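# Hang the loaded sealant gun on the back hooks

## Task

Put the sealant gun, with its cartridge still loaded, onto the two curved hooks at the rear of the table. It must end up hanging motionless, carried only by those hooks, with the cartridge still seated. The gun must never drop more than a few centimetres, since that usually means failure. When it hangs correctly, state that the job is finished.

## Robot and tools

Robot: two seven-joint arms, left_arm and right_arm, each ending in a two-finger gripper whose fingers can fold. Bases in the scene frame: left_arm at (-0.022, +0.445, +0.034) m, right_arm at (+0.037, -0.363, +0.034) m, both almost unrotated. Scene frame: origin at table-top height midway between the arms, +x out over the table, +z up, left_arm on the +y side. This frame has nothing to do with which side of an image something appears on. Gripper frame: fingers point along its +z and open and close along its y. end_effector_position is the middle of the closed pads (pads are 66 mm long). Fingertips extend about 33 mm past it when partly closed, only about 9 mm past it when wide open. Grip with the outer quarter of the pads. Deeper grips let the fingers fold, so narrow parts slip and wide ones get squeezed. Pressing fingertips into a surface also folds them.

execute_actions(actions, cameras): actions is a list of actions. Each action is a table of up to 15 rows, one row per 1/30 s step; if shorter, its last row repeats to fill 15 steps. Every row holds 20 numbers in [-1, 1], always both arms. The first 10 are left_arm: dx, dy, dz, rx, ry, rz, gripper position, force_limit, speed, activate. The next 10 are the same for right_arm. The six pose numbers are an offset, not a pose. They count from that arm's Hand target at the start of the action, along that Hand target's own axes. Every row counts from that same start point, so repeating an offset moves the arm further. Scale: 1.0 means 0.6 m, or 180 degrees for rx, ry, rz, which together form one rotation vector. All zeros means ask nothing new of that arm. The gripper numbers are absolute commands, so resend the current ones to leave a gripper unchanged.

Gripper numbers: position +1 is fully open (140 mm) and about -0.8 is where the pads touch. At -1 the fingers close until something blocks them. force_limit ranges from -1 (about 14 N) to +1 (about 58 N) for a slow close on a small part. speed ranges from -1 (about 30 mm/s) to +1 (about 250 mm/s), and a faster close grips harder. Both start at +1. Keep activate at 0. Send 1 once only if fault reads 7 or 13, with nothing touching the outside of the fingers. That stroke closes, fully opens and drops any held part. To grip harder while object_status is 2, raise force_limit and change position slightly, for example -1 to -0.98. To grip softer, open and reclose slowly. cameras: a list of camera names, ["all"] or []. Images come only when asked for, or when actions is empty. An unknown name invalidates the call.

move(target, speed, blend, stop_force, zero, blocking, cameras): drives both grippers in straight lines. target is one 20-number row, laid out as above, or a list of up to 15 such rows. In a list, every row is an offset from the same starting Hand targets, not from the row before it. speed is the top path speed in m/s, from 0.002 to 2 with default 0.25; give one number or one per target. blend, in m, rounds corners at intermediate targets; 0 stops at each one. stop_force, 20 to 40 N, ends an arm's path when it senses that much push against its travel. Aim a few cm past the contact and move slowly. Don't use it while the gripper rotates or when moving off a contact. zero (default true) resets the force baseline before the move. blocking=false returns after about 0.5 s while the move continues; it cannot be combined with stop_force. Paths never avoid obstacles or the other arm. The call is capped at 10 s. The result adds a move: line: done, off_target, moving, held or fault, plus limits such as paced (command clipped) or held (steps withheld).

wait(seconds 0-3600, cameras) lets time pass without new commands. stop(cameras) brakes a running move. zoom_image(camera, region=[x0,y0,x1,y1]) enlarges part of the newest image, at most 504x504 px. Cameras are cam_high, cam_low, cam_left_wrist and cam_right_wrist, all 672x504. clear_fault(arm) clears a reported torque or force fault on "left_arm" or "right_arm". finished_scene(scene) ends the scene permanently; call it only once the gun hangs alone and still.

Controller: each step it clips the command to within 70 mm and 16 degrees of the measured pose. Hand target is the last commanded pose after clipping, and the next offsets count from it. The gripper often rests a little short. The next execute_actions call, even with zeros, re-requests the target. Otherwise send the missing distance. To stop pressing on something, command the target back past the gripper.

Result lines: end_effector_position (m) and end_effector_quat_wxyz, in the scene frame. object_status: 0 moving, 1 blocked while opening, 2 blocked while closing (a grip), 3 reached target or pads met. position_measured is in counts: 3 open, 75 ≈100 mm, 139 ≈60 mm, 200 ≈20 mm, 230 pads together. Other lines: gripper fault code; joint positions, velocities and torques, plus external torque estimates; flange force along the gripper axes, which includes any held weight; and Wrist depth as a 7x7 grid of distances in mm, where - means no value. Calls with actions also list positions at some steps. There are also MOTOR HOT and fault lines.

Avoid: any single arm feeling 85 N of outside force (held weight counts), wrist joints above 11 N m, joints beyond their ranges, and the arms or grippers touching each other. Also avoid fast moves into contact, hard grips on a part still resting on something, and long holds of heavy loads at full reach, which overheat motors. Never release the gun while it moves or above the hooks by more than a short distance. Don't let anything leave the table. Loose objects may occasionally get a small push.

Each tool is called after "Request:" as name(argument=value, ...), one argument or row to a line, values as JSON.

## Session

Request:
execute_actions(
  actions=[],
)

Scene clock: 0.00 s.
left_arm: end_effector_position=(+0.5152, +0.0289, +0.3056) position_measured=3 object_status=3 fault=0 end_effector_quat_wxyz=(-0.201, +0.714, -0.670, -0.025) | right_arm: end_effector_position=(+0.4194, -0.2911, +0.1305) position_measured=3 object_status=3 fault=0 end_effector_quat_wxyz=(+0.678, -0.271, -0.617, -0.294)
Joint positions: left_arm=[-0.857 0.461 0.013 -1.336 0.397 1.7 -0.966] | right_arm=[-0.067 1.132 -0.376 -1.4 0.833 0.788 1.769]
Joint velocities: within noise
Joint torques (N m): no reading
External joint torques (N m): no reading
Flange force (N): no reading
Wrist depth (mm): cam_left_wrist=[- - 439 - - - - / - - - - - - - / - - - - - - - / 630 511 576 - - 426 - / 364 128 610 - - - 118 / - 111 - 681 - - - / - - 755 805 - - 590] | cam_right_wrist=[- - - - 852 - - / - - - 945 925 2977 2937 / 1479 1610 4101 3105 3952 - - / 1479 1541 - 949 906 2218 - / - 406 451 526 497 133 102 / - - 362 - 322 241 102 / - - 240 240 242 197 -]
Hand target: left_arm +0.5152, +0.0289, +0.3056; -0.201, +0.714, -0.670, -0.025 | right_arm +0.4194, -0.2911, +0.1305; +0.678, -0.271, -0.617, -0.294
Tool commands: left_gripper/position=+1.0 left_gripper/force_limit=+1.0 left_gripper/speed=+1.0 left_gripper/activate=+0.0 right_gripper/position=+1.0 right_gripper/force_limit=+1.0 right_gripper/speed=+1.0 right_gripper/activate=+0.0

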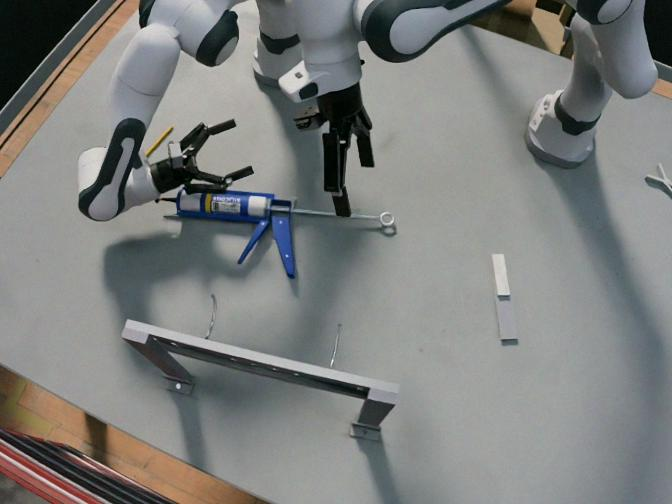

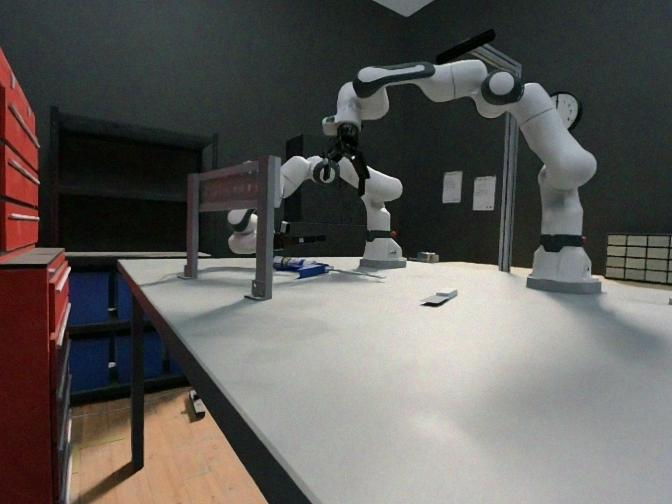

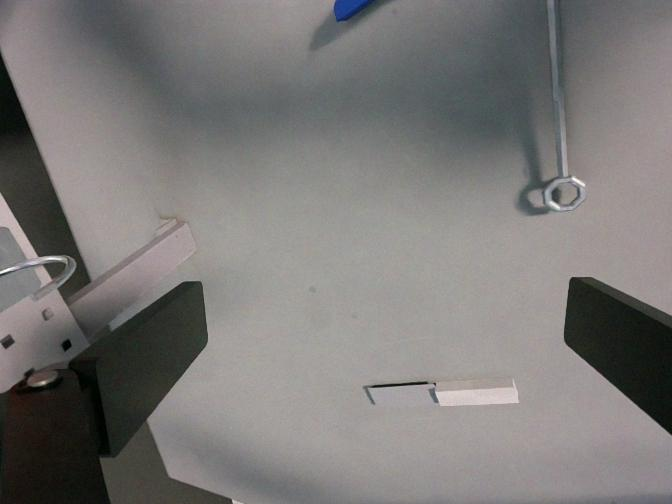

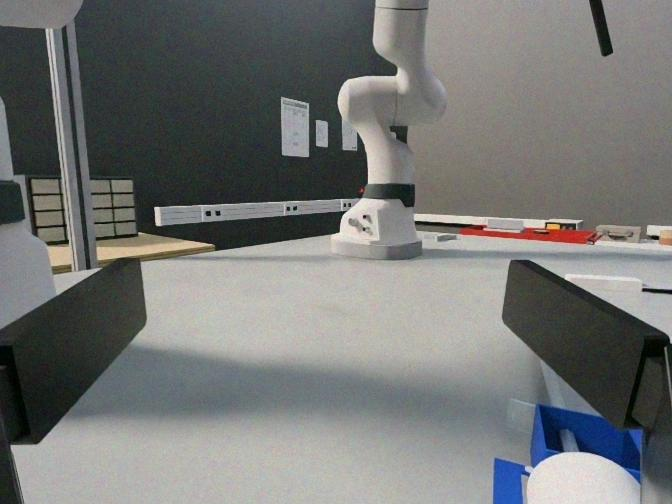

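Request:
move(
  target=[
    [0,0,0,0,0,0,1,-1,1,0,0.1992,-0.0009,0.0184,0,0,0,1,-1,1,0],
    [0.0993,-0.0558,-0.3803,-0.0798,0.1025,0.02,1,-1,1,0,0.4545,-0.2325,-0.0378,-0.198,-0.5015,0.1785,1,-1,1,0],
  ],
  cameras=["all"],
)

Scene clock: 75.00 s.
left_arm: end_effector_position=(+0.4987, -0.0988, +0.5043) position_measured=3 object_status=3 fault=0 end_effector_quat_wxyz=(+0.001, +0.698, -0.703, +0.134) | right_arm: end_effector_position=(+0.3503, -0.4201, +0.4008) position_measured=3 object_status=3 fault=0 end_effector_quat_wxyz=(-0.001, +0.705, +0.709, -0.001)
Joint positions: left_arm=[-0.772 0.673 -0.135 -0.502 0.101 1.442 -0.82] | right_arm=[-0.142 -0.754 -0.056 -2.367 -0.039 1.61 2.997]
Joint velocities: left_arm=[within noise] | right_arm=[0 -0.001 -0.001 0 0 0.001 0.005]
Joint torques (N m): left_arm=[0.93 -49.85 0.16 20.06 0.44 3.63 -0.17] | right_arm=[-0.81 -7.41 0.18 24.71 0.89 2.55 0.03]
External joint torques (N m): left_arm=[1 -0.78 0.84 -0.75 -0.33 0.39 -0.16] | right_arm=[-0.83 -1.06 -0.31 0.29 -0.07 0.03 0.03]
Flange force (N): left_arm=[0.0 0.0 0.0] | right_arm=[-0.7 -3.0 -0.1]
Wrist depth (mm): cam_left_wrist=[796 903 - - - 587 587 / 873 998 - - 572 608 563 / 433 664 - - 579 - - / 432 717 - - 587 - - / 451 - - 671 619 - 117 / - 118 715 667 635 603 112 / - 538 - 660 - - -] | cam_right_wrist=[430 478 - 475 455 - 535 / 383 476 491 510 495 510 - / 416 515 526 522 503 526 524 / - 575 578 535 - 557 563 / - 554 542 - 563 125 107 / 112 599 604 - 617 - 102 / 628 657 - 663 694 671 -]
Hand target: left_arm +0.5001, -0.1000, +0.5054; +0.000, +0.707, -0.708, +0.000 | right_arm +0.3508, -0.4202, +0.4006; +0.000, +0.707, +0.707, +0.000
Off the commanded pose: left_arm 0.002 m, 15 deg | right_arm 0.001 m, 0 deg.
elbow stopped short (left arm): the move would have taken joint 4 (elbow) straighter than the controller allows.
joint at its limit (right arm) — joint 7 (wrist roll), upper limit.
move: off_target (left_arm)

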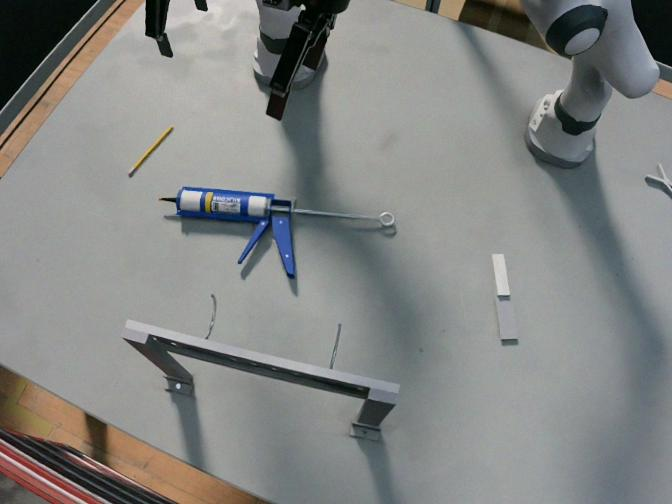

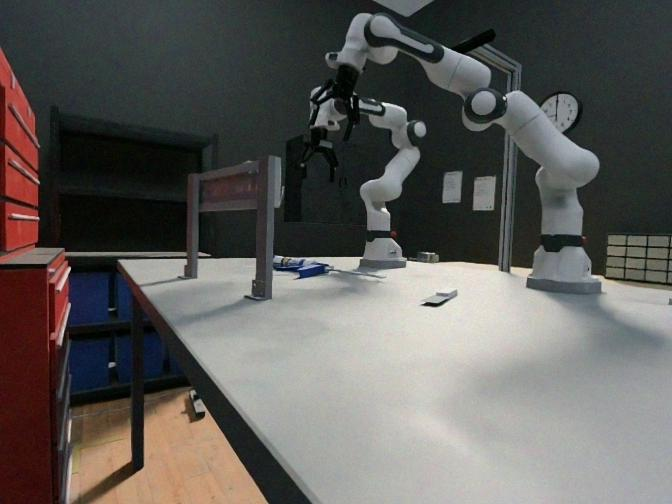

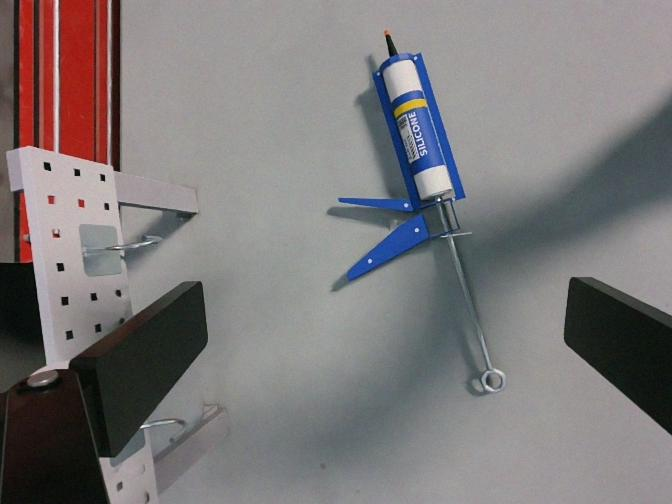

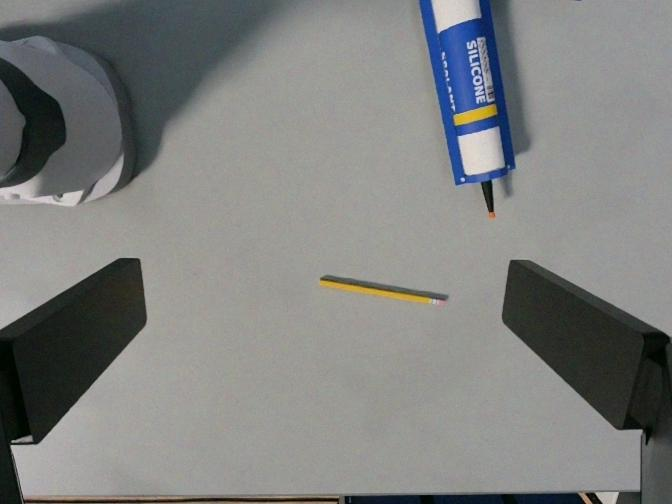

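Request:
zoom_image(
  camera="cam_left_wrist",
  region=[300, 0, 552, 400],
)

Request:
zoom_image(
  camera="cam_left_wrist",
  region=[0, 130, 260, 504],
)

Request:
zoom_image(
  camera="cam_high",
  region=[100, 160, 420, 450],
)

Request:
zoom_image(
  camera="cam_low",
  region=[160, 130, 400, 320],
)

Scaled by 1.260.

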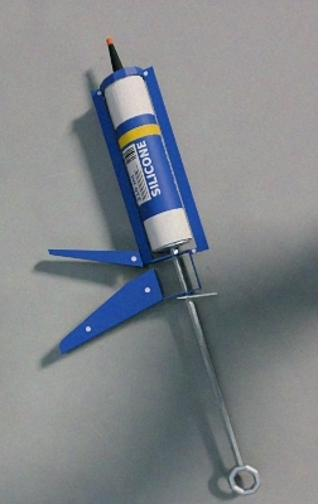

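Scaled by 1.348.

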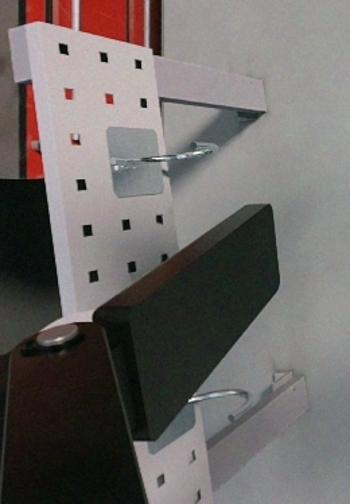

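Scaled by 1.575.

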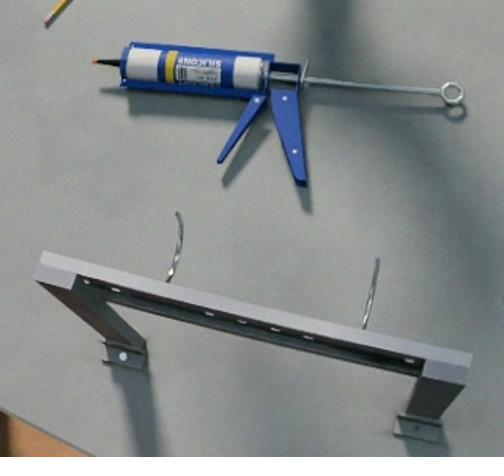

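Scaled by 2.100.

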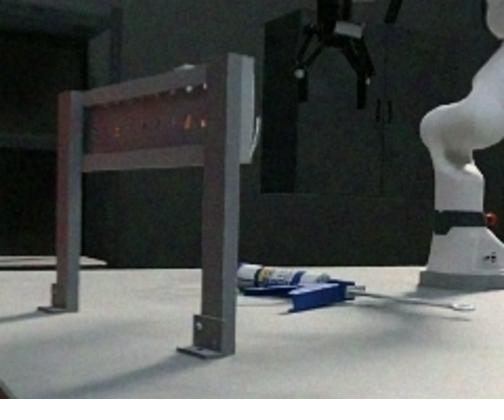

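Request:
move(
  target=[
    [-0.833,0.25,0.167,0,0,0,1,-1,1,0,0.2,0.117,0,0,0,-0.5,1,-1,1,0],
    [-0.833,0.25,0.167,0,0,0,1,-1,1,0,0.7,0.25,0.033,0,0.7071,0.7071,1,-1,1,0],
  ],
  cameras=["all"],
)

Scene clock: 156.50 s.
left_arm: end_effector_position=(+0.3520, +0.3990, +0.4058) position_measured=3 object_status=3 fault=0 end_effector_quat_wxyz=(+0.000, +0.708, -0.706, +0.002) | right_arm: end_effector_position=(+0.5002, +0.0003, +0.3811) position_measured=3 object_status=3 fault=0 end_effector_quat_wxyz=(+0.499, -0.501, +0.500, -0.500)
Joint positions: left_arm=[-0.457 -0.594 0.24 -2.233 0.132 1.655 -0.258] | right_arm=[0.678 -0.174 0.401 -2.597 -1.886 1.91 2.504]
Joint velocities: left_arm=[within noise] | right_arm=[-0.001 0 0 -0.001 0.001 -0.002 0.006]
Joint torques (N m): left_arm=[0.5 -11.22 -3.95 23.32 0.95 2.46 0.18] | right_arm=[-0.18 -21.02 -2.03 20.8 -1.46 -2.21 0.08]
External joint torques (N m): left_arm=[0.4 -0.3 0.47 -1.25 0.18 -0.18 0.18] | right_arm=[-0.27 -0.16 -0.67 0.53 -0.29 -0.18 0.18]
Flange force (N): left_arm=[-1.9 3.5 3.4] | right_arm=[-0.2 0.1 2.3]
Wrist depth (mm): cam_left_wrist=[- - - - - - - / - - 503 - - - - / - 569 - - - - 484 / - - - - - - 472 / - 123 - - - - 130 / - 111 - 667 - - 112 / - - - 605 - 619 -] | cam_right_wrist=[- 1214 894 894 498 516 546 / - 1242 1264 917 970 873 - / 1309 - - - - 703 507 / - - 1249 1421 507 637 520 / - 148 1358 1489 559 132 106 / - - 1499 - - - 102 / - - - 1634 - 732 -]
Hand target: left_arm +0.3508, +0.4000, +0.4052; +0.000, +0.707, -0.708, +0.000 | right_arm +0.5004, -0.0001, +0.3806; +0.500, -0.500, +0.500, -0.500
Off the commanded pose: left_arm 0.002 m, 0 deg | right_arm 0.001 m, 0 deg.
move: done

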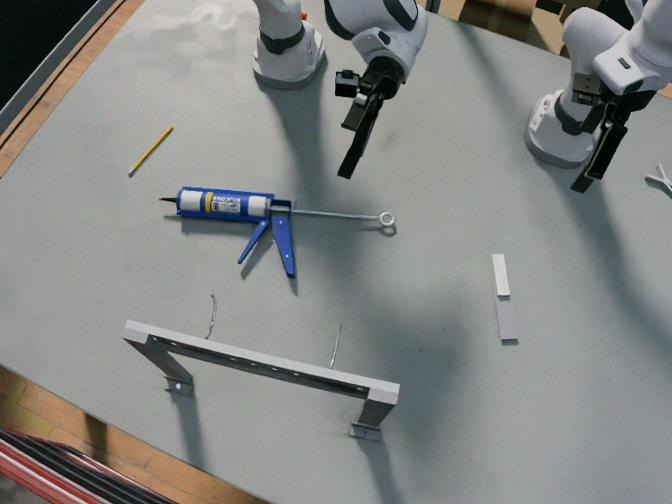

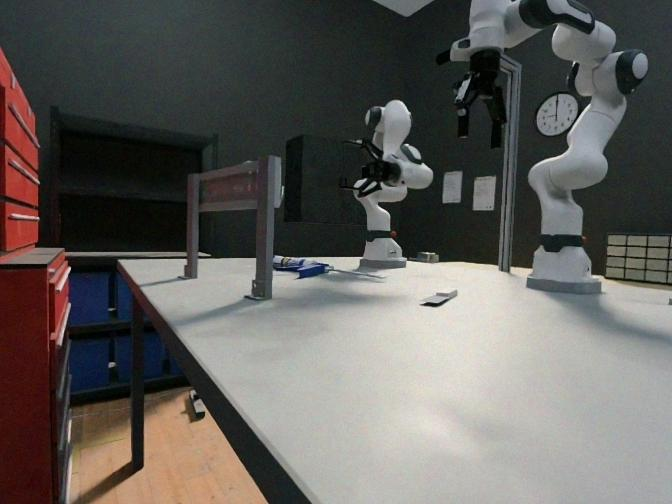

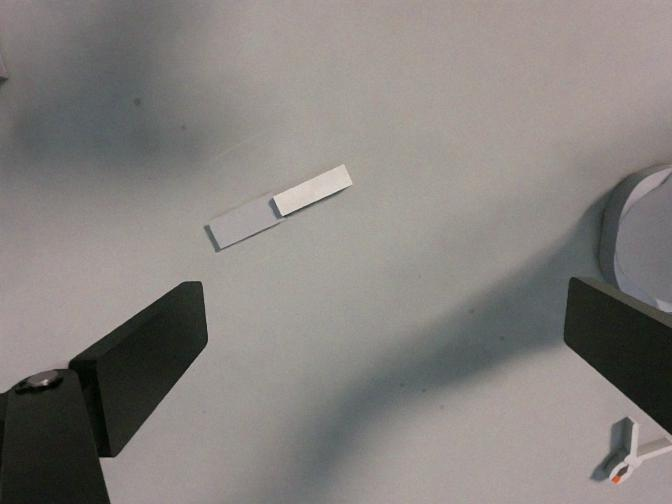

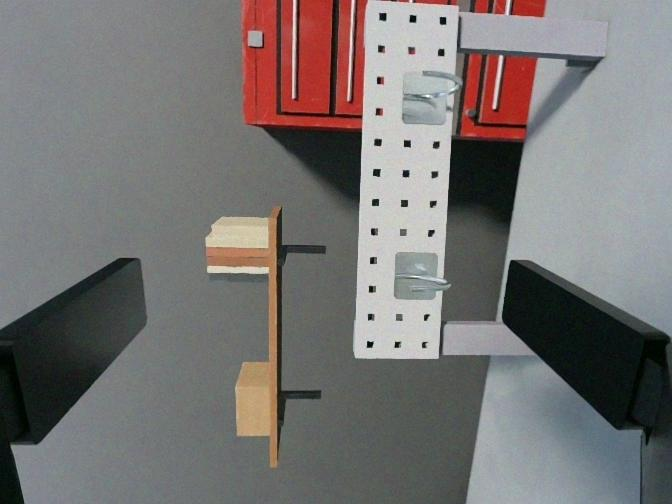

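Request:
zoom_image(
  camera="cam_right_wrist",
  region=[350, 0, 510, 130],
)

Request:
zoom_image(
  camera="cam_right_wrist",
  region=[350, 230, 510, 360],
)

Scaled by 3.150.

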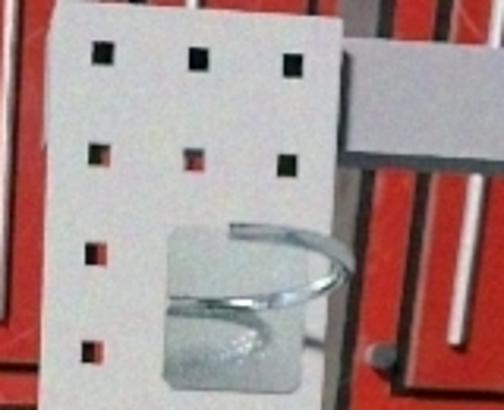

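Scaled by 3.150.

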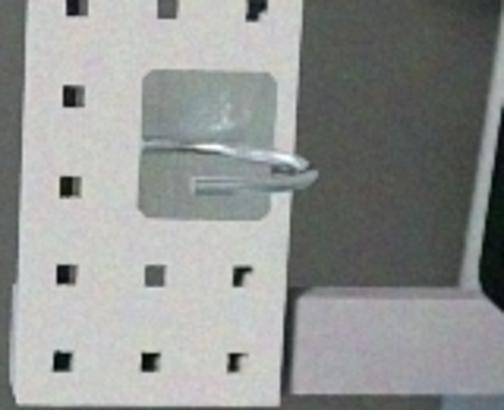

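Request:
move(
  target=[
    [0,0,0,0,0,0,1,-1,1,0,0.2,-0.033,-0.083,-0.385,0.385,0.385,1,-1,1,0],
    [0,0,0,0,0,0,1,-1,1,0,0.387,0.217,-0.01,-0.0927,0.660,0.660,1,-1,1,0],
  ],
  speed=0.5,
  blend=0.05,
  cameras=["cam_high","cam_right_wrist"],
)

Scene clock: 233.10 s.
left_arm: end_effector_position=(+0.3520, +0.3990, +0.4058) position_measured=3 object_status=3 fault=0 end_effector_quat_wxyz=(+0.000, +0.708, -0.706, +0.002) | right_arm: end_effector_position=(+0.4949, -0.2329, +0.2496) position_measured=3 object_status=3 fault=0 end_effector_quat_wxyz=(+0.000, +0.600, +0.800, +0.000)
Joint positions: left_arm=[-0.457 -0.594 0.24 -2.233 0.132 1.655 -0.258] | right_arm=[-0.411 -0.257 0.612 -2.312 0.17 2.095 3]
Joint velocities: left_arm=[within noise] | right_arm=[-0.002 0 0.001 0.001 0.001 -0.003 0.001]
Joint torques (N m): left_arm=[0.5 -11.23 -3.99 23.33 0.93 2.46 0.13] | right_arm=[-1.18 -19 -4.45 25.31 1.11 2.07 0.16]
External joint torques (N m): left_arm=[0.43 -0.54 0.42 -1.09 0.16 -0.16 0.13] | right_arm=[-1.35 -1.52 -0.05 1.34 0.28 -0.44 0.16]
Flange force (N): left_arm=[-1.9 3.9 3.0] | right_arm=[-0.4 -0.6 -5.2]
Wrist depth (mm): cam_left_wrist=[- - - - 485 - - / - - - - - - - / - - - - - - 464 / 566 - - - 544 - 454 / - 122 622 - - - 124 / - 111 - - - 624 112 / - 654 649 - - - 602] | cam_right_wrist=[- - - 341 349 348 359 / - - - 339 331 - 369 / 359 362 365 341 379 390 - / 379 - - 355 390 151 - / - 139 - 372 - 133 106 / - 437 427 - 494 447 102 / 444 450 451 - 474 - -]
Hand target: left_arm +0.3508, +0.4000, +0.4052; +0.000, +0.707, -0.708, +0.000 | right_arm +0.4945, -0.2323, +0.2505; -0.001, +0.602, +0.798, +0.000
Off the commanded pose: left_arm 0.002 m, 0 deg | right_arm 0.001 m, 0 deg.
joint sent to its limit (right arm) — joint 7 (wrist roll), upper limit. The joint targets still meet the commanded pose.
move: done; limits=paced

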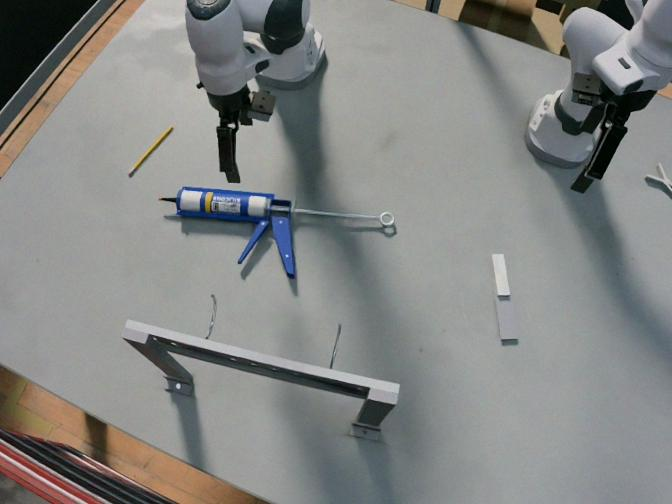

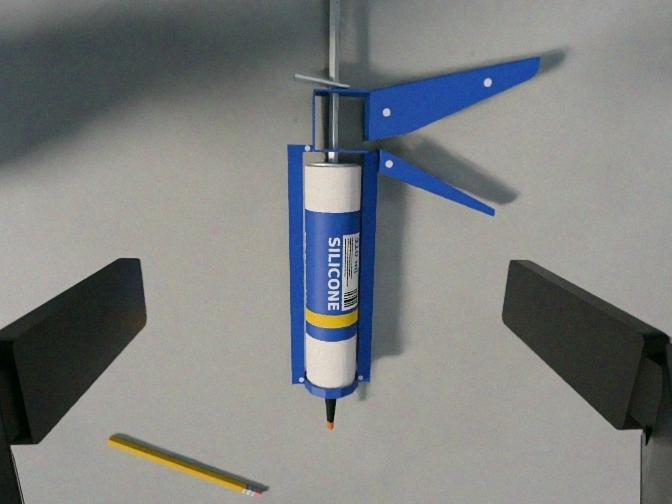

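Request:
zoom_image(
  camera="cam_right_wrist",
  region=[270, 60, 570, 440],
)

Scaled by 1.326.

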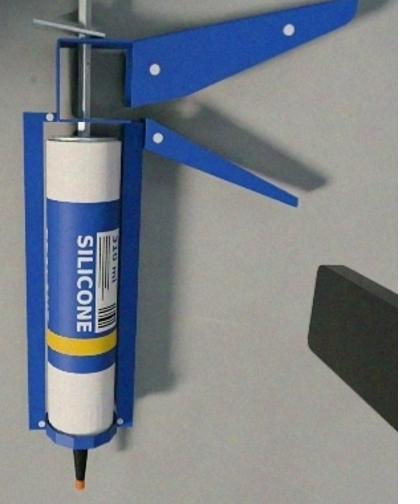

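Request:
move(
  target=[
    [0,0,0,0,0,0,1,-1,1,0,-0.008,0,0.28,0,0,0,1,-1,1,0],
    [0,0,0,0,0,0,1,-1,1,0,-0.008,0,0.35,0,0,0,1,-1,1,0],
  ],
  speed=[0.25,0.08],
  blend=0.01,
  cameras=["cam_high","cam_low","cam_right_wrist"],
)

Request:
execute_actions(
  actions=[
    [[0,0,0,0,0,0,1,-1,1,0,0,0,0,0,0,0,-1,0,-1,0]],
    [[0,0,0,0,0,0,1,-1,1,0,0,0,0,0,0,0,-1,0,-1,0]],
    [[0,0,0,0,0,0,1,-1,1,0,0,0,0,0,0,0,-1,0,-1,0]],
    [[0,0,0,0,0,0,1,-1,1,0,0,0,0,0,0,0,-1,0,-1,0]],
    [[0,0,0,0,0,0,1,-1,1,0,0,0,0,0,0,0,-1,0,-1,0]],
    [[0,0,0,0,0,0,1,-1,1,0,0,0,0,0,0,0,-1,0,-1,0]],
  ],
  cameras=["cam_right_wrist","cam_low"],
)

Scene clock: 277.40 s.
left_arm: end_effector_position=(+0.3520, +0.3990, +0.4058) position_measured=3 object_status=3 fault=0 end_effector_quat_wxyz=(+0.000, +0.708, -0.706, +0.002) | right_arm: end_effector_position=(+0.4965, -0.2368, +0.0411) position_measured=3 object_status=3 fault=0 end_effector_quat_wxyz=(-0.001, +0.599, +0.801, +0.002)
Joint positions: left_arm=[-0.457 -0.594 0.24 -2.233 0.132 1.655 -0.258] | right_arm=[0.626 0.196 -0.383 -2.482 0.167 2.663 3.001]
Joint torques (N m): left_arm=[0.53 -11.28 -3.92 23.33 0.93 2.46 0.19] | right_arm=[0.78 -30.62 -3.19 18.96 0.69 2.11 0.14]
External joint torques (N m): left_arm=[0.52 -0.39 0.61 -1.18 0.18 -0.17 0.19] | right_arm=[0.64 -0.07 -1.37 1.02 0.26 -0.43 0.14]
Flange force (N): left_arm=[-2.3 3.5 3.3] | right_arm=[0.3 3.0 -2.7]
Wrist depth (mm): cam_left_wrist=[- - - - - 486 - / 543 - - - - - - / 550 - 538 510 518 491 481 / 608 - - - - - 470 / - 122 - - - - 124 / - 127 603 - - - - / - - - - - - 612] | cam_right_wrist=[150 151 152 143 140 126 128 / 156 157 159 161 160 131 167 / 165 166 165 145 151 169 176 / - 172 154 128 153 179 181 / - 149 162 136 164 141 107 / - 193 189 143 172 204 102 / 204 205 205 151 181 - -]
Hand target: left_arm +0.3508, +0.4000, +0.4052; +0.000, +0.707, -0.708, +0.000 | right_arm +0.4957, -0.2366, +0.0405; -0.001, +0.602, +0.798, +0.000
Off the commanded pose: left_arm 0.002 m, 0 deg | right_arm 0.001 m, 0 deg.
joint sent to its limit (right arm) — joint 7 (wrist roll), upper limit. The joint targets still meet the commanded pose.
move: done

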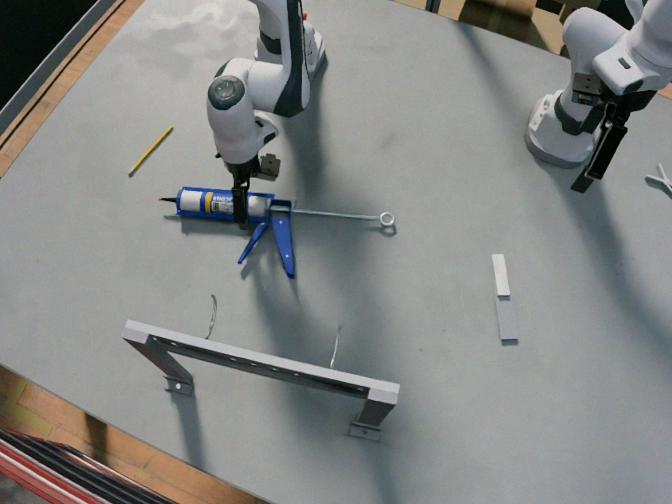

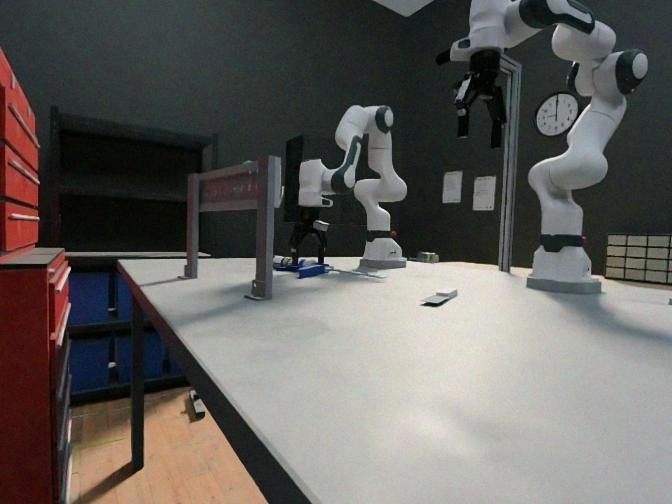

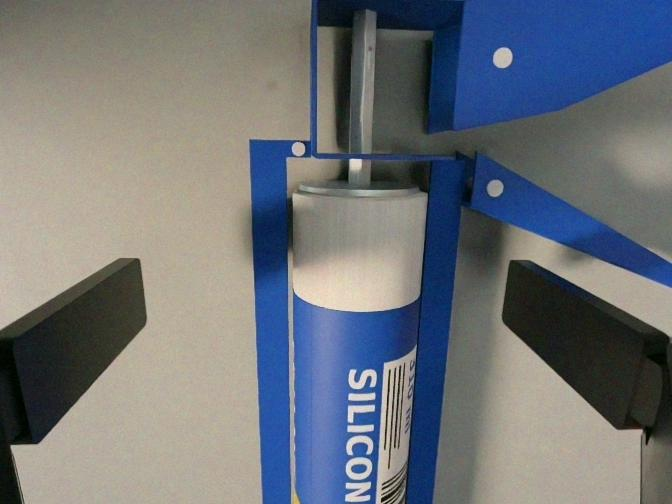

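Scene clock: 280.60 s.
left_arm: end_effector_position=(+0.3520, +0.3990, +0.4058) position_measured=3 object_status=3 fault=0 end_effector_quat_wxyz=(+0.000, +0.708, -0.706, +0.002) | right_arm: end_effector_position=(+0.4982, -0.2361, +0.0423) position_measured=111 object_status=2 fault=0 end_effector_quat_wxyz=(+0.001, +0.600, +0.800, +0.003)
Joint positions: left_arm=[-0.457 -0.594 0.24 -2.233 0.132 1.655 -0.258] | right_arm=[0.656 0.198 -0.41 -2.479 0.173 2.661 3.001]
Joint torques (N m): left_arm=[0.45 -11.24 -3.96 23.32 0.93 2.45 0.19] | right_arm=[0.4 -29.4 -2.93 17.64 0.79 2.16 0.12]
External joint torques (N m): left_arm=[0.4 -0.55 0.49 -1.08 0.17 -0.16 0.19] | right_arm=[0.23 0.71 -0.97 -0.16 0.35 -0.35 0.12]
External joint torques at the end of the 2nd action: left_arm=[0.4 -0.45 0.38 -1.12 0.15 -0.16 0.18] | right_arm=[0.35 -0.16 -1.2 1.09 0.33 -0.39 0.13]
External joint torques at the end of the 3rd action: left_arm=[0.35 -0.39 0.43 -1.2 0.17 -0.17 0.19] | right_arm=[0.29 0.15 -0.74 -0.32 0.33 -0.78 0.11]
External joint torques at the end of the 4th action: left_arm=[0.37 -0.34 0.43 -1.19 0.17 -0.17 0.13] | right_arm=[0.27 0.52 -1.12 -0.94 0.34 -0.91 0.14]
External joint torques at the end of the 5th action: left_arm=[0.47 -0.46 0.52 -1.19 0.18 -0.17 0.2] | right_arm=[0.26 0.98 -0.98 -0.47 0.34 -0.3 0.14]
Flange force (N): left_arm=[-2.1 3.9 3.0] | right_arm=[-0.2 1.2 0.5]
Flange force at the end of the 2nd action (N): left_arm=[-1.9 3.7 3.1] | right_arm=[-0.1 3.2 -2.3]
Flange force at the end of the 3rd action (N): left_arm=[-1.9 3.7 3.3] | right_arm=[0.1 0.0 -2.0]
Flange force at the end of the 4th action (N): left_arm=[-1.8 3.6 3.2] | right_arm=[-0.1 -1.3 -1.8]
Flange force at the end of the 5th action (N): left_arm=[-2.2 3.8 3.3] | right_arm=[-0.1 0.7 1.2]
Wrist depth (mm): cam_left_wrist=[- - 476 - 519 482 - / - - 513 - 486 - - / - - 530 - - - - / - - 553 - - - 460 / - 110 587 - - - 130 / - 111 608 - - - 112 / - - - - - 652 -] | cam_right_wrist=[150 152 152 142 126 127 129 / 156 158 159 161 154 133 168 / - 165 146 144 149 170 177 / 174 175 149 129 157 155 181 / 180 102 147 136 150 99 193 / - 68 166 144 175 75 80 / - - 180 152 188 - 73]
Hand target: left_arm +0.3508, +0.4000, +0.4052; +0.000, +0.707, -0.708, +0.000 | right_arm +0.4957, -0.2366, +0.0405; -0.001, +0.602, +0.798, +0.000
Off the commanded pose: left_arm 0.002 m, 0 deg | right_arm 0.003 m, 0 deg.
joint sent to its limit (right arm) — joint 7 (wrist roll), upper limit. The joint targets still meet the commanded pose.
Step readings (end_effector_position of left_arm | right_arm; steps 1 to 15: 1st action; 16 to 30: 2nd action; 31 to 45: 3rd action; 46 to 60: 4th action; 61 to 75: 5th action; 76 to 90: 6th action):
0: (+0.3520, +0.3990, +0.4058) | (+0.4965, -0.2368, +0.0411)
1: (+0.3520, +0.3990, +0.4058) | (+0.4965, -0.2369, +0.0411)
2: (+0.3520, +0.3990, +0.4058) | (+0.4965, -0.2370, +0.0411)
4: (+0.3520, +0.3990, +0.4058) | (+0.4965, -0.2369, +0.0411)
8: (+0.3520, +0.3990, +0.4058) | (+0.4964, -0.2367, +0.0410)
15: (+0.3520, +0.3990, +0.4058) | (+0.4963, -0.2367, +0.0410)
16: (+0.3520, +0.3990, +0.4058) | (+0.4963, -0.2367, +0.0410)
17: (+0.3520, +0.3990, +0.4058) | (+0.4963, -0.2367, +0.0410)
19: (+0.3520, +0.3990, +0.4058) | (+0.4963, -0.2367, +0.0410)
23: (+0.3520, +0.3990, +0.4058) | (+0.4963, -0.2367, +0.0410)
30: (+0.3520, +0.3990, +0.4058) | (+0.4963, -0.2367, +0.0410)
31: (+0.3520, +0.3990, +0.4058) | (+0.4963, -0.2367, +0.0410)
32: (+0.3520, +0.3990, +0.4058) | (+0.4963, -0.2367, +0.0410)
34: (+0.3520, +0.3990, +0.4058) | (+0.4963, -0.2367, +0.0410)
38: (+0.3520, +0.3990, +0.4058) | (+0.4963, -0.2367, +0.0410)
45: (+0.3520, +0.3990, +0.4058) | (+0.4965, -0.2366, +0.0411)
46: (+0.3520, +0.3990, +0.4058) | (+0.4969, -0.2365, +0.0413)
47: (+0.3520, +0.3990, +0.4058) | (+0.4972, -0.2364, +0.0415)
49: (+0.3520, +0.3990, +0.4058) | (+0.4977, -0.2363, +0.0418)
53: (+0.3520, +0.3990, +0.4058) | (+0.4981, -0.2361, +0.0420)
60: (+0.3520, +0.3990, +0.4058) | (+0.4981, -0.2361, +0.0420)
61: (+0.3520, +0.3990, +0.4058) | (+0.4981, -0.2361, +0.0420)
62: (+0.3520, +0.3990, +0.4058) | (+0.4981, -0.2361, +0.0420)
64: (+0.3520, +0.3990, +0.4058) | (+0.4981, -0.2361, +0.0420)
68: (+0.3520, +0.3990, +0.4058) | (+0.4981, -0.2361, +0.0421)
75: (+0.3520, +0.3990, +0.4058) | (+0.4982, -0.2361, +0.0422)
76: (+0.3520, +0.3990, +0.4058) | (+0.4982, -0.2361, +0.0422)
77: (+0.3520, +0.3990, +0.4058) | (+0.4982, -0.2361, +0.0422)
79: (+0.3520, +0.3990, +0.4058) | (+0.4982, -0.2361, +0.0423)
83: (+0.3520, +0.3990, +0.4058) | (+0.4982, -0.2361, +0.0423)
90: (+0.3520, +0.3990, +0.4058) | (+0.4982, -0.2361, +0.0423)
Images, in order (width x height): cam_low 672x504, cam_right_wrist 672x504.

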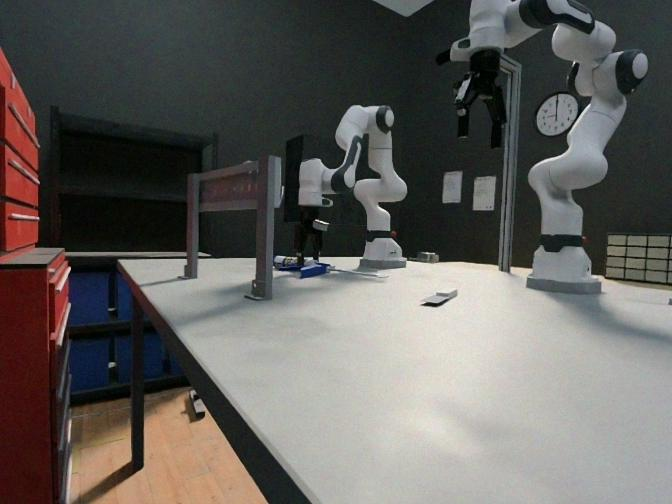

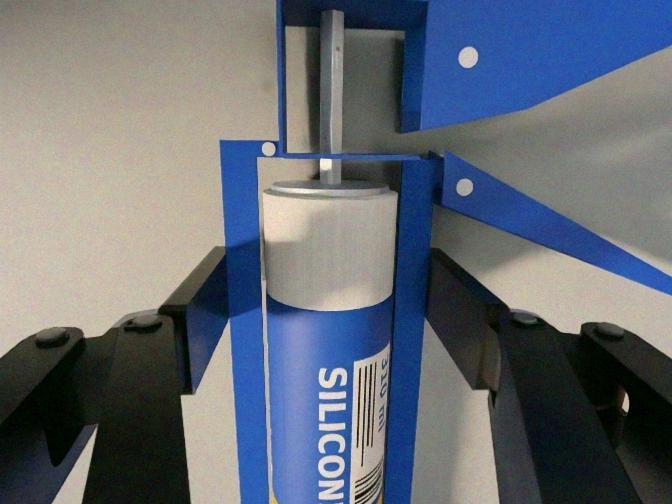

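Request:
move(
  target=[0,0,0,0,0,0,1,-1,1,0,0,0,-0.5,0,0,0,-1,0,-1,0],
  speed=0.15,
  cameras=["cam_high","cam_low","cam_right_wrist"],
)

Scene clock: 286.00 s.
left_arm: end_effector_position=(+0.3520, +0.3990, +0.4058) position_measured=3 object_status=3 fault=0 end_effector_quat_wxyz=(+0.000, +0.708, -0.706, +0.002) | right_arm: end_effector_position=(+0.4927, -0.2384, +0.3338) position_measured=111 object_status=2 fault=0 end_effector_quat_wxyz=(-0.006, +0.600, +0.800, -0.005)
Joint positions: left_arm=[-0.457 -0.594 0.24 -2.233 0.132 1.655 -0.258] | right_arm=[-0.332 -0.299 0.495 -2.142 0.148 1.858 3.001]
Joint velocities: left_arm=[within noise] | right_arm=[-0.001 0 0.003 0.001 0.001 -0.003 0.001]
Joint torques (N m): left_arm=[0.47 -11.23 -3.93 23.31 0.95 2.47 0.17] | right_arm=[-0.18 -23.25 -5.15 30.17 1.4 2.88 0.08]
External joint torques (N m): left_arm=[0.5 -0.41 0.63 -1.16 0.19 -0.16 0.17] | right_arm=[-0.39 -5 -0.7 5.47 0.47 0.4 0.08]
Flange force (N): left_arm=[-2.3 3.5 3.3] | right_arm=[0.4 -1.6 -13.1]
Wrist depth (mm): cam_left_wrist=[- - - - - - - / - - 519 - 510 - 492 / - - 542 - 523 543 - / - - - - - - 448 / - 123 - - - - 124 / - 111 - - - - 107 / - - - - - - -] | cam_right_wrist=[- 391 403 134 127 128 130 / 416 - - 140 131 132 445 / 445 - 145 135 146 150 451 / - - 150 133 155 151 477 / 488 96 148 141 153 99 93 / - 68 164 147 172 75 80 / - - 175 155 182 - 73]
Hand target: left_arm +0.3508, +0.4000, +0.4052; +0.000, +0.707, -0.708, +0.000 | right_arm +0.4959, -0.2370, +0.3405; -0.001, +0.602, +0.798, +0.000
Off the commanded pose: left_arm 0.002 m, 0 deg | right_arm 0.008 m, 1 deg.
joint sent to its limit (right arm) — joint 7 (wrist roll), upper limit. The joint targets still meet the commanded pose.
move: off_target (right_arm)

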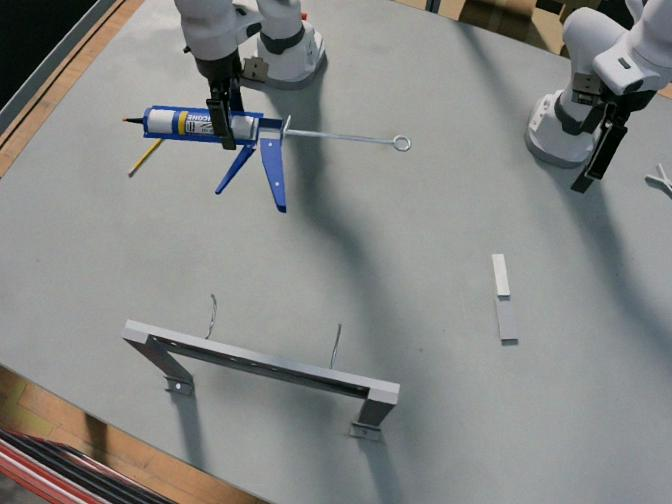

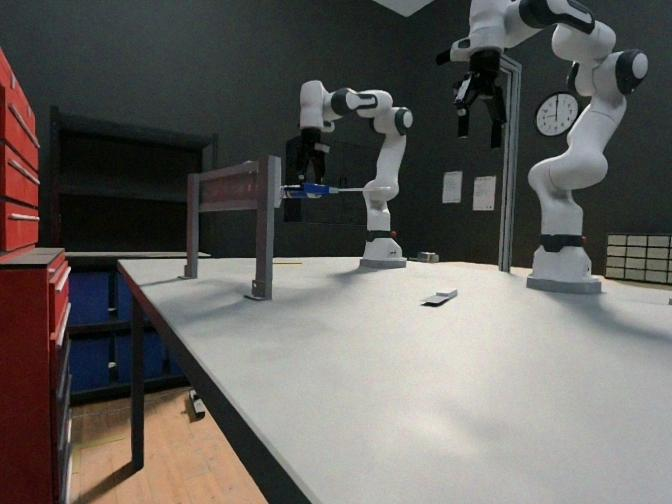

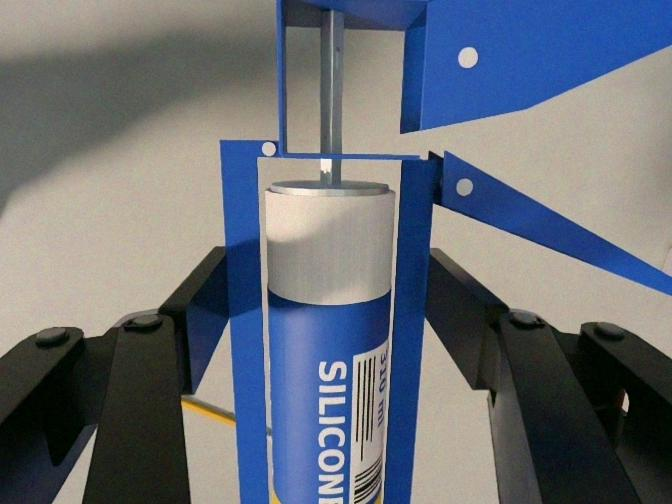

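Request:
move(
  target=[
    [0,0,0,0,0,0,1,-1,1,0,0.0345,0.1035,-0.133,0,0,-0.5,-1,0,-1,0],
    [0,0,0,0,0,0,1,-1,1,0,0.288,0.35,-0.133,0.0376,-0.688,-0.688,-1,0,-1,0],
  ],
  speed=0.35,
  blend=0.05,
  cameras=["cam_high","cam_low","cam_right_wrist"],
)

Scene clock: 327.03 s.
left_arm: end_effector_position=(+0.3520, +0.3990, +0.4058) position_measured=3 object_status=3 fault=0 end_effector_quat_wxyz=(+0.000, +0.708, -0.706, +0.002) | right_arm: end_effector_position=(+0.6472, -0.0132, +0.4070) position_measured=111 object_status=2 fault=0 end_effector_quat_wxyz=(+0.533, -0.548, +0.465, -0.447)
Joint positions: left_arm=[-0.457 -0.594 0.24 -2.233 0.132 1.655 -0.258] | right_arm=[-0.216 -0.122 0.849 -2.373 -2.402 2.357 2.695]
Joint velocities: left_arm=[within noise] | right_arm=[0.002 0 0 -0.001 0 0 0.006]
Joint torques (N m): left_arm=[0.46 -11.26 -3.98 23.3 0.94 2.46 0.16] | right_arm=[-0.1 -22.28 -3.33 28.15 -1.61 -4.87 -0.18]
External joint torques (N m): left_arm=[0.36 -0.45 0.41 -1.18 0.17 -0.16 0.16] | right_arm=[-0.16 -5.04 -0.79 5.78 -1.02 -2.62 -0.08]
Flange force (N): left_arm=[-1.9 3.9 3.3] | right_arm=[1.3 -9.1 0.1]
Wrist depth (mm): cam_left_wrist=[- 506 500 - - - - / - - 515 - 497 - 490 / - - - - 507 - 489 / - - - - - - 467 / - 128 - - - - 131 / - 105 - - - - 112 / - - - - - 610 -] | cam_right_wrist=[933 1098 727 136 126 127 130 / 1115 - 1035 - 131 132 - / - 1175 144 132 145 147 - / 1228 - 150 133 155 153 158 / 1317 95 150 140 154 98 97 / - 68 163 147 172 75 80 / - - 176 155 183 - 73]
Hand target: left_arm +0.3508, +0.4000, +0.4052; +0.000, +0.707, -0.708, +0.000 | right_arm +0.6504, -0.0133, +0.4205; +0.541, -0.539, +0.459, -0.455
Off the commanded pose: left_arm 0.002 m, 0 deg | right_arm 0.014 m, 2 deg.
move: off_target (right_arm)

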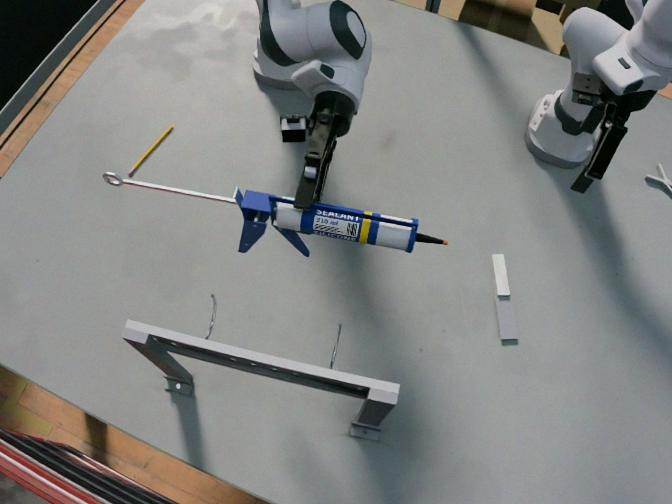

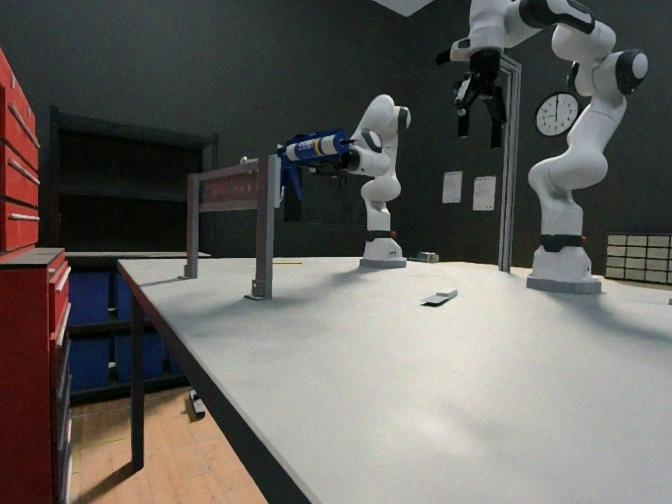

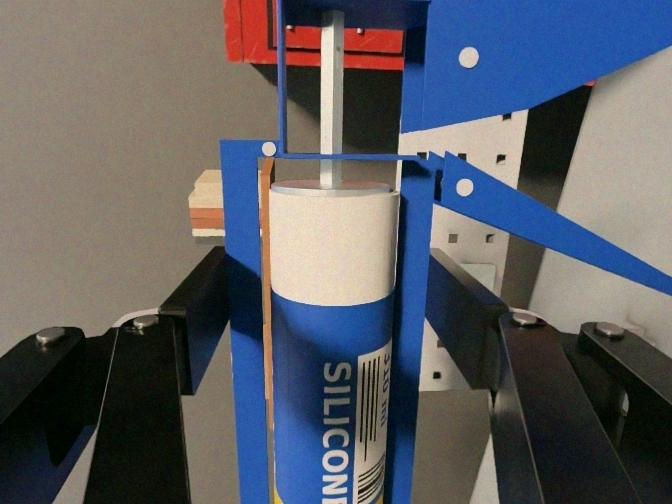

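Request:
move(
  target=[-0.033,-0.45,0.092,0.1165,0.49,-0.1165,1,-1,1,0,0,0,0,0,0,0,-1,0,-1,0],
  speed=0.5,
  cameras=["cam_high","cam_left_wrist"],
)

Scene clock: 342.40 s.
left_arm: end_effector_position=(+0.6205, +0.4192, +0.3501) position_measured=3 object_status=3 fault=0 end_effector_quat_wxyz=(+0.374, +0.603, -0.369, +0.601) | right_arm: end_effector_position=(+0.6472, -0.0132, +0.4070) position_measured=111 object_status=2 fault=0 end_effector_quat_wxyz=(+0.534, -0.547, +0.465, -0.447)
Joint positions: left_arm=[-1.549 -0.925 1.793 -2.108 -0.921 2.237 0.616] | right_arm=[-0.216 -0.122 0.849 -2.373 -2.402 2.357 2.697]
Joint velocities: left_arm=[0 0.001 -0.001 0 -0.001 0.001 0.005] | right_arm=[within noise]
Joint torques (N m): left_arm=[0.62 26.34 -25.46 13.32 -0.25 -1.45 0.16] | right_arm=[-0.1 -22.31 -2.93 28.18 -1.58 -4.88 -0.07]
External joint torques (N m): left_arm=[0.37 0.91 -0.62 0.11 0.35 0.03 0.13] | right_arm=[-0.27 -5.02 -0.5 5.69 -0.99 -2.62 0.04]
Flange force (N): left_arm=[2.3 2.3 -1.1] | right_arm=[1.2 -8.8 -0.2]
Wrist depth (mm): cam_left_wrist=[- - - - - - - / - 959 1041 2188 1706 1733 461 / 1022 1003 1052 1354 2256 492 462 / - 1057 998 621 1805 1917 - / 985 122 959 511 - - 124 / - 119 739 - - - 112 / - 563 - 527 - - 504] | cam_right_wrist=[- - 742 136 126 127 130 / - 1169 1060 141 130 132 441 / 1175 - 144 132 146 150 497 / - - 149 133 156 153 448 / - 95 150 140 154 107 100 / - 68 163 147 172 75 80 / - - 177 155 183 - 73]
Hand target: left_arm +0.6208, +0.4195, +0.3500; +0.371, +0.602, -0.371, +0.602 | right_arm +0.6504, -0.0133, +0.4205; +0.541, -0.539, +0.459, -0.455
Off the commanded pose: left_arm 0.000 m, 0 deg | right_arm 0.014 m, 2 deg.
move: done

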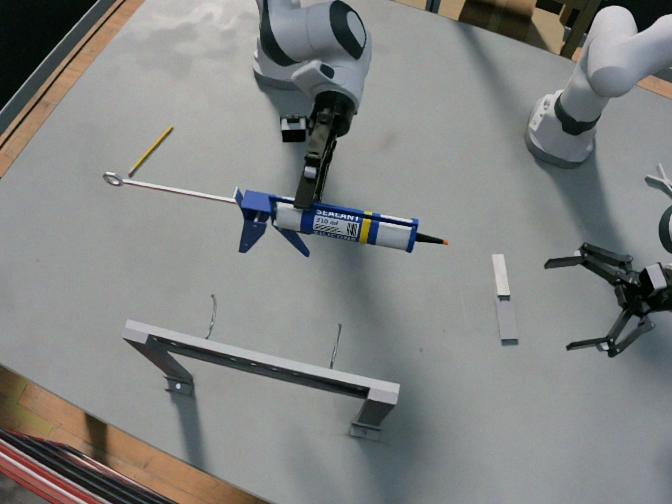

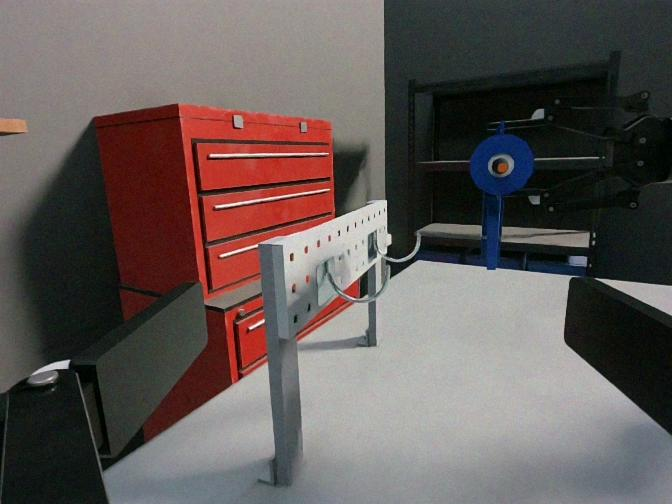

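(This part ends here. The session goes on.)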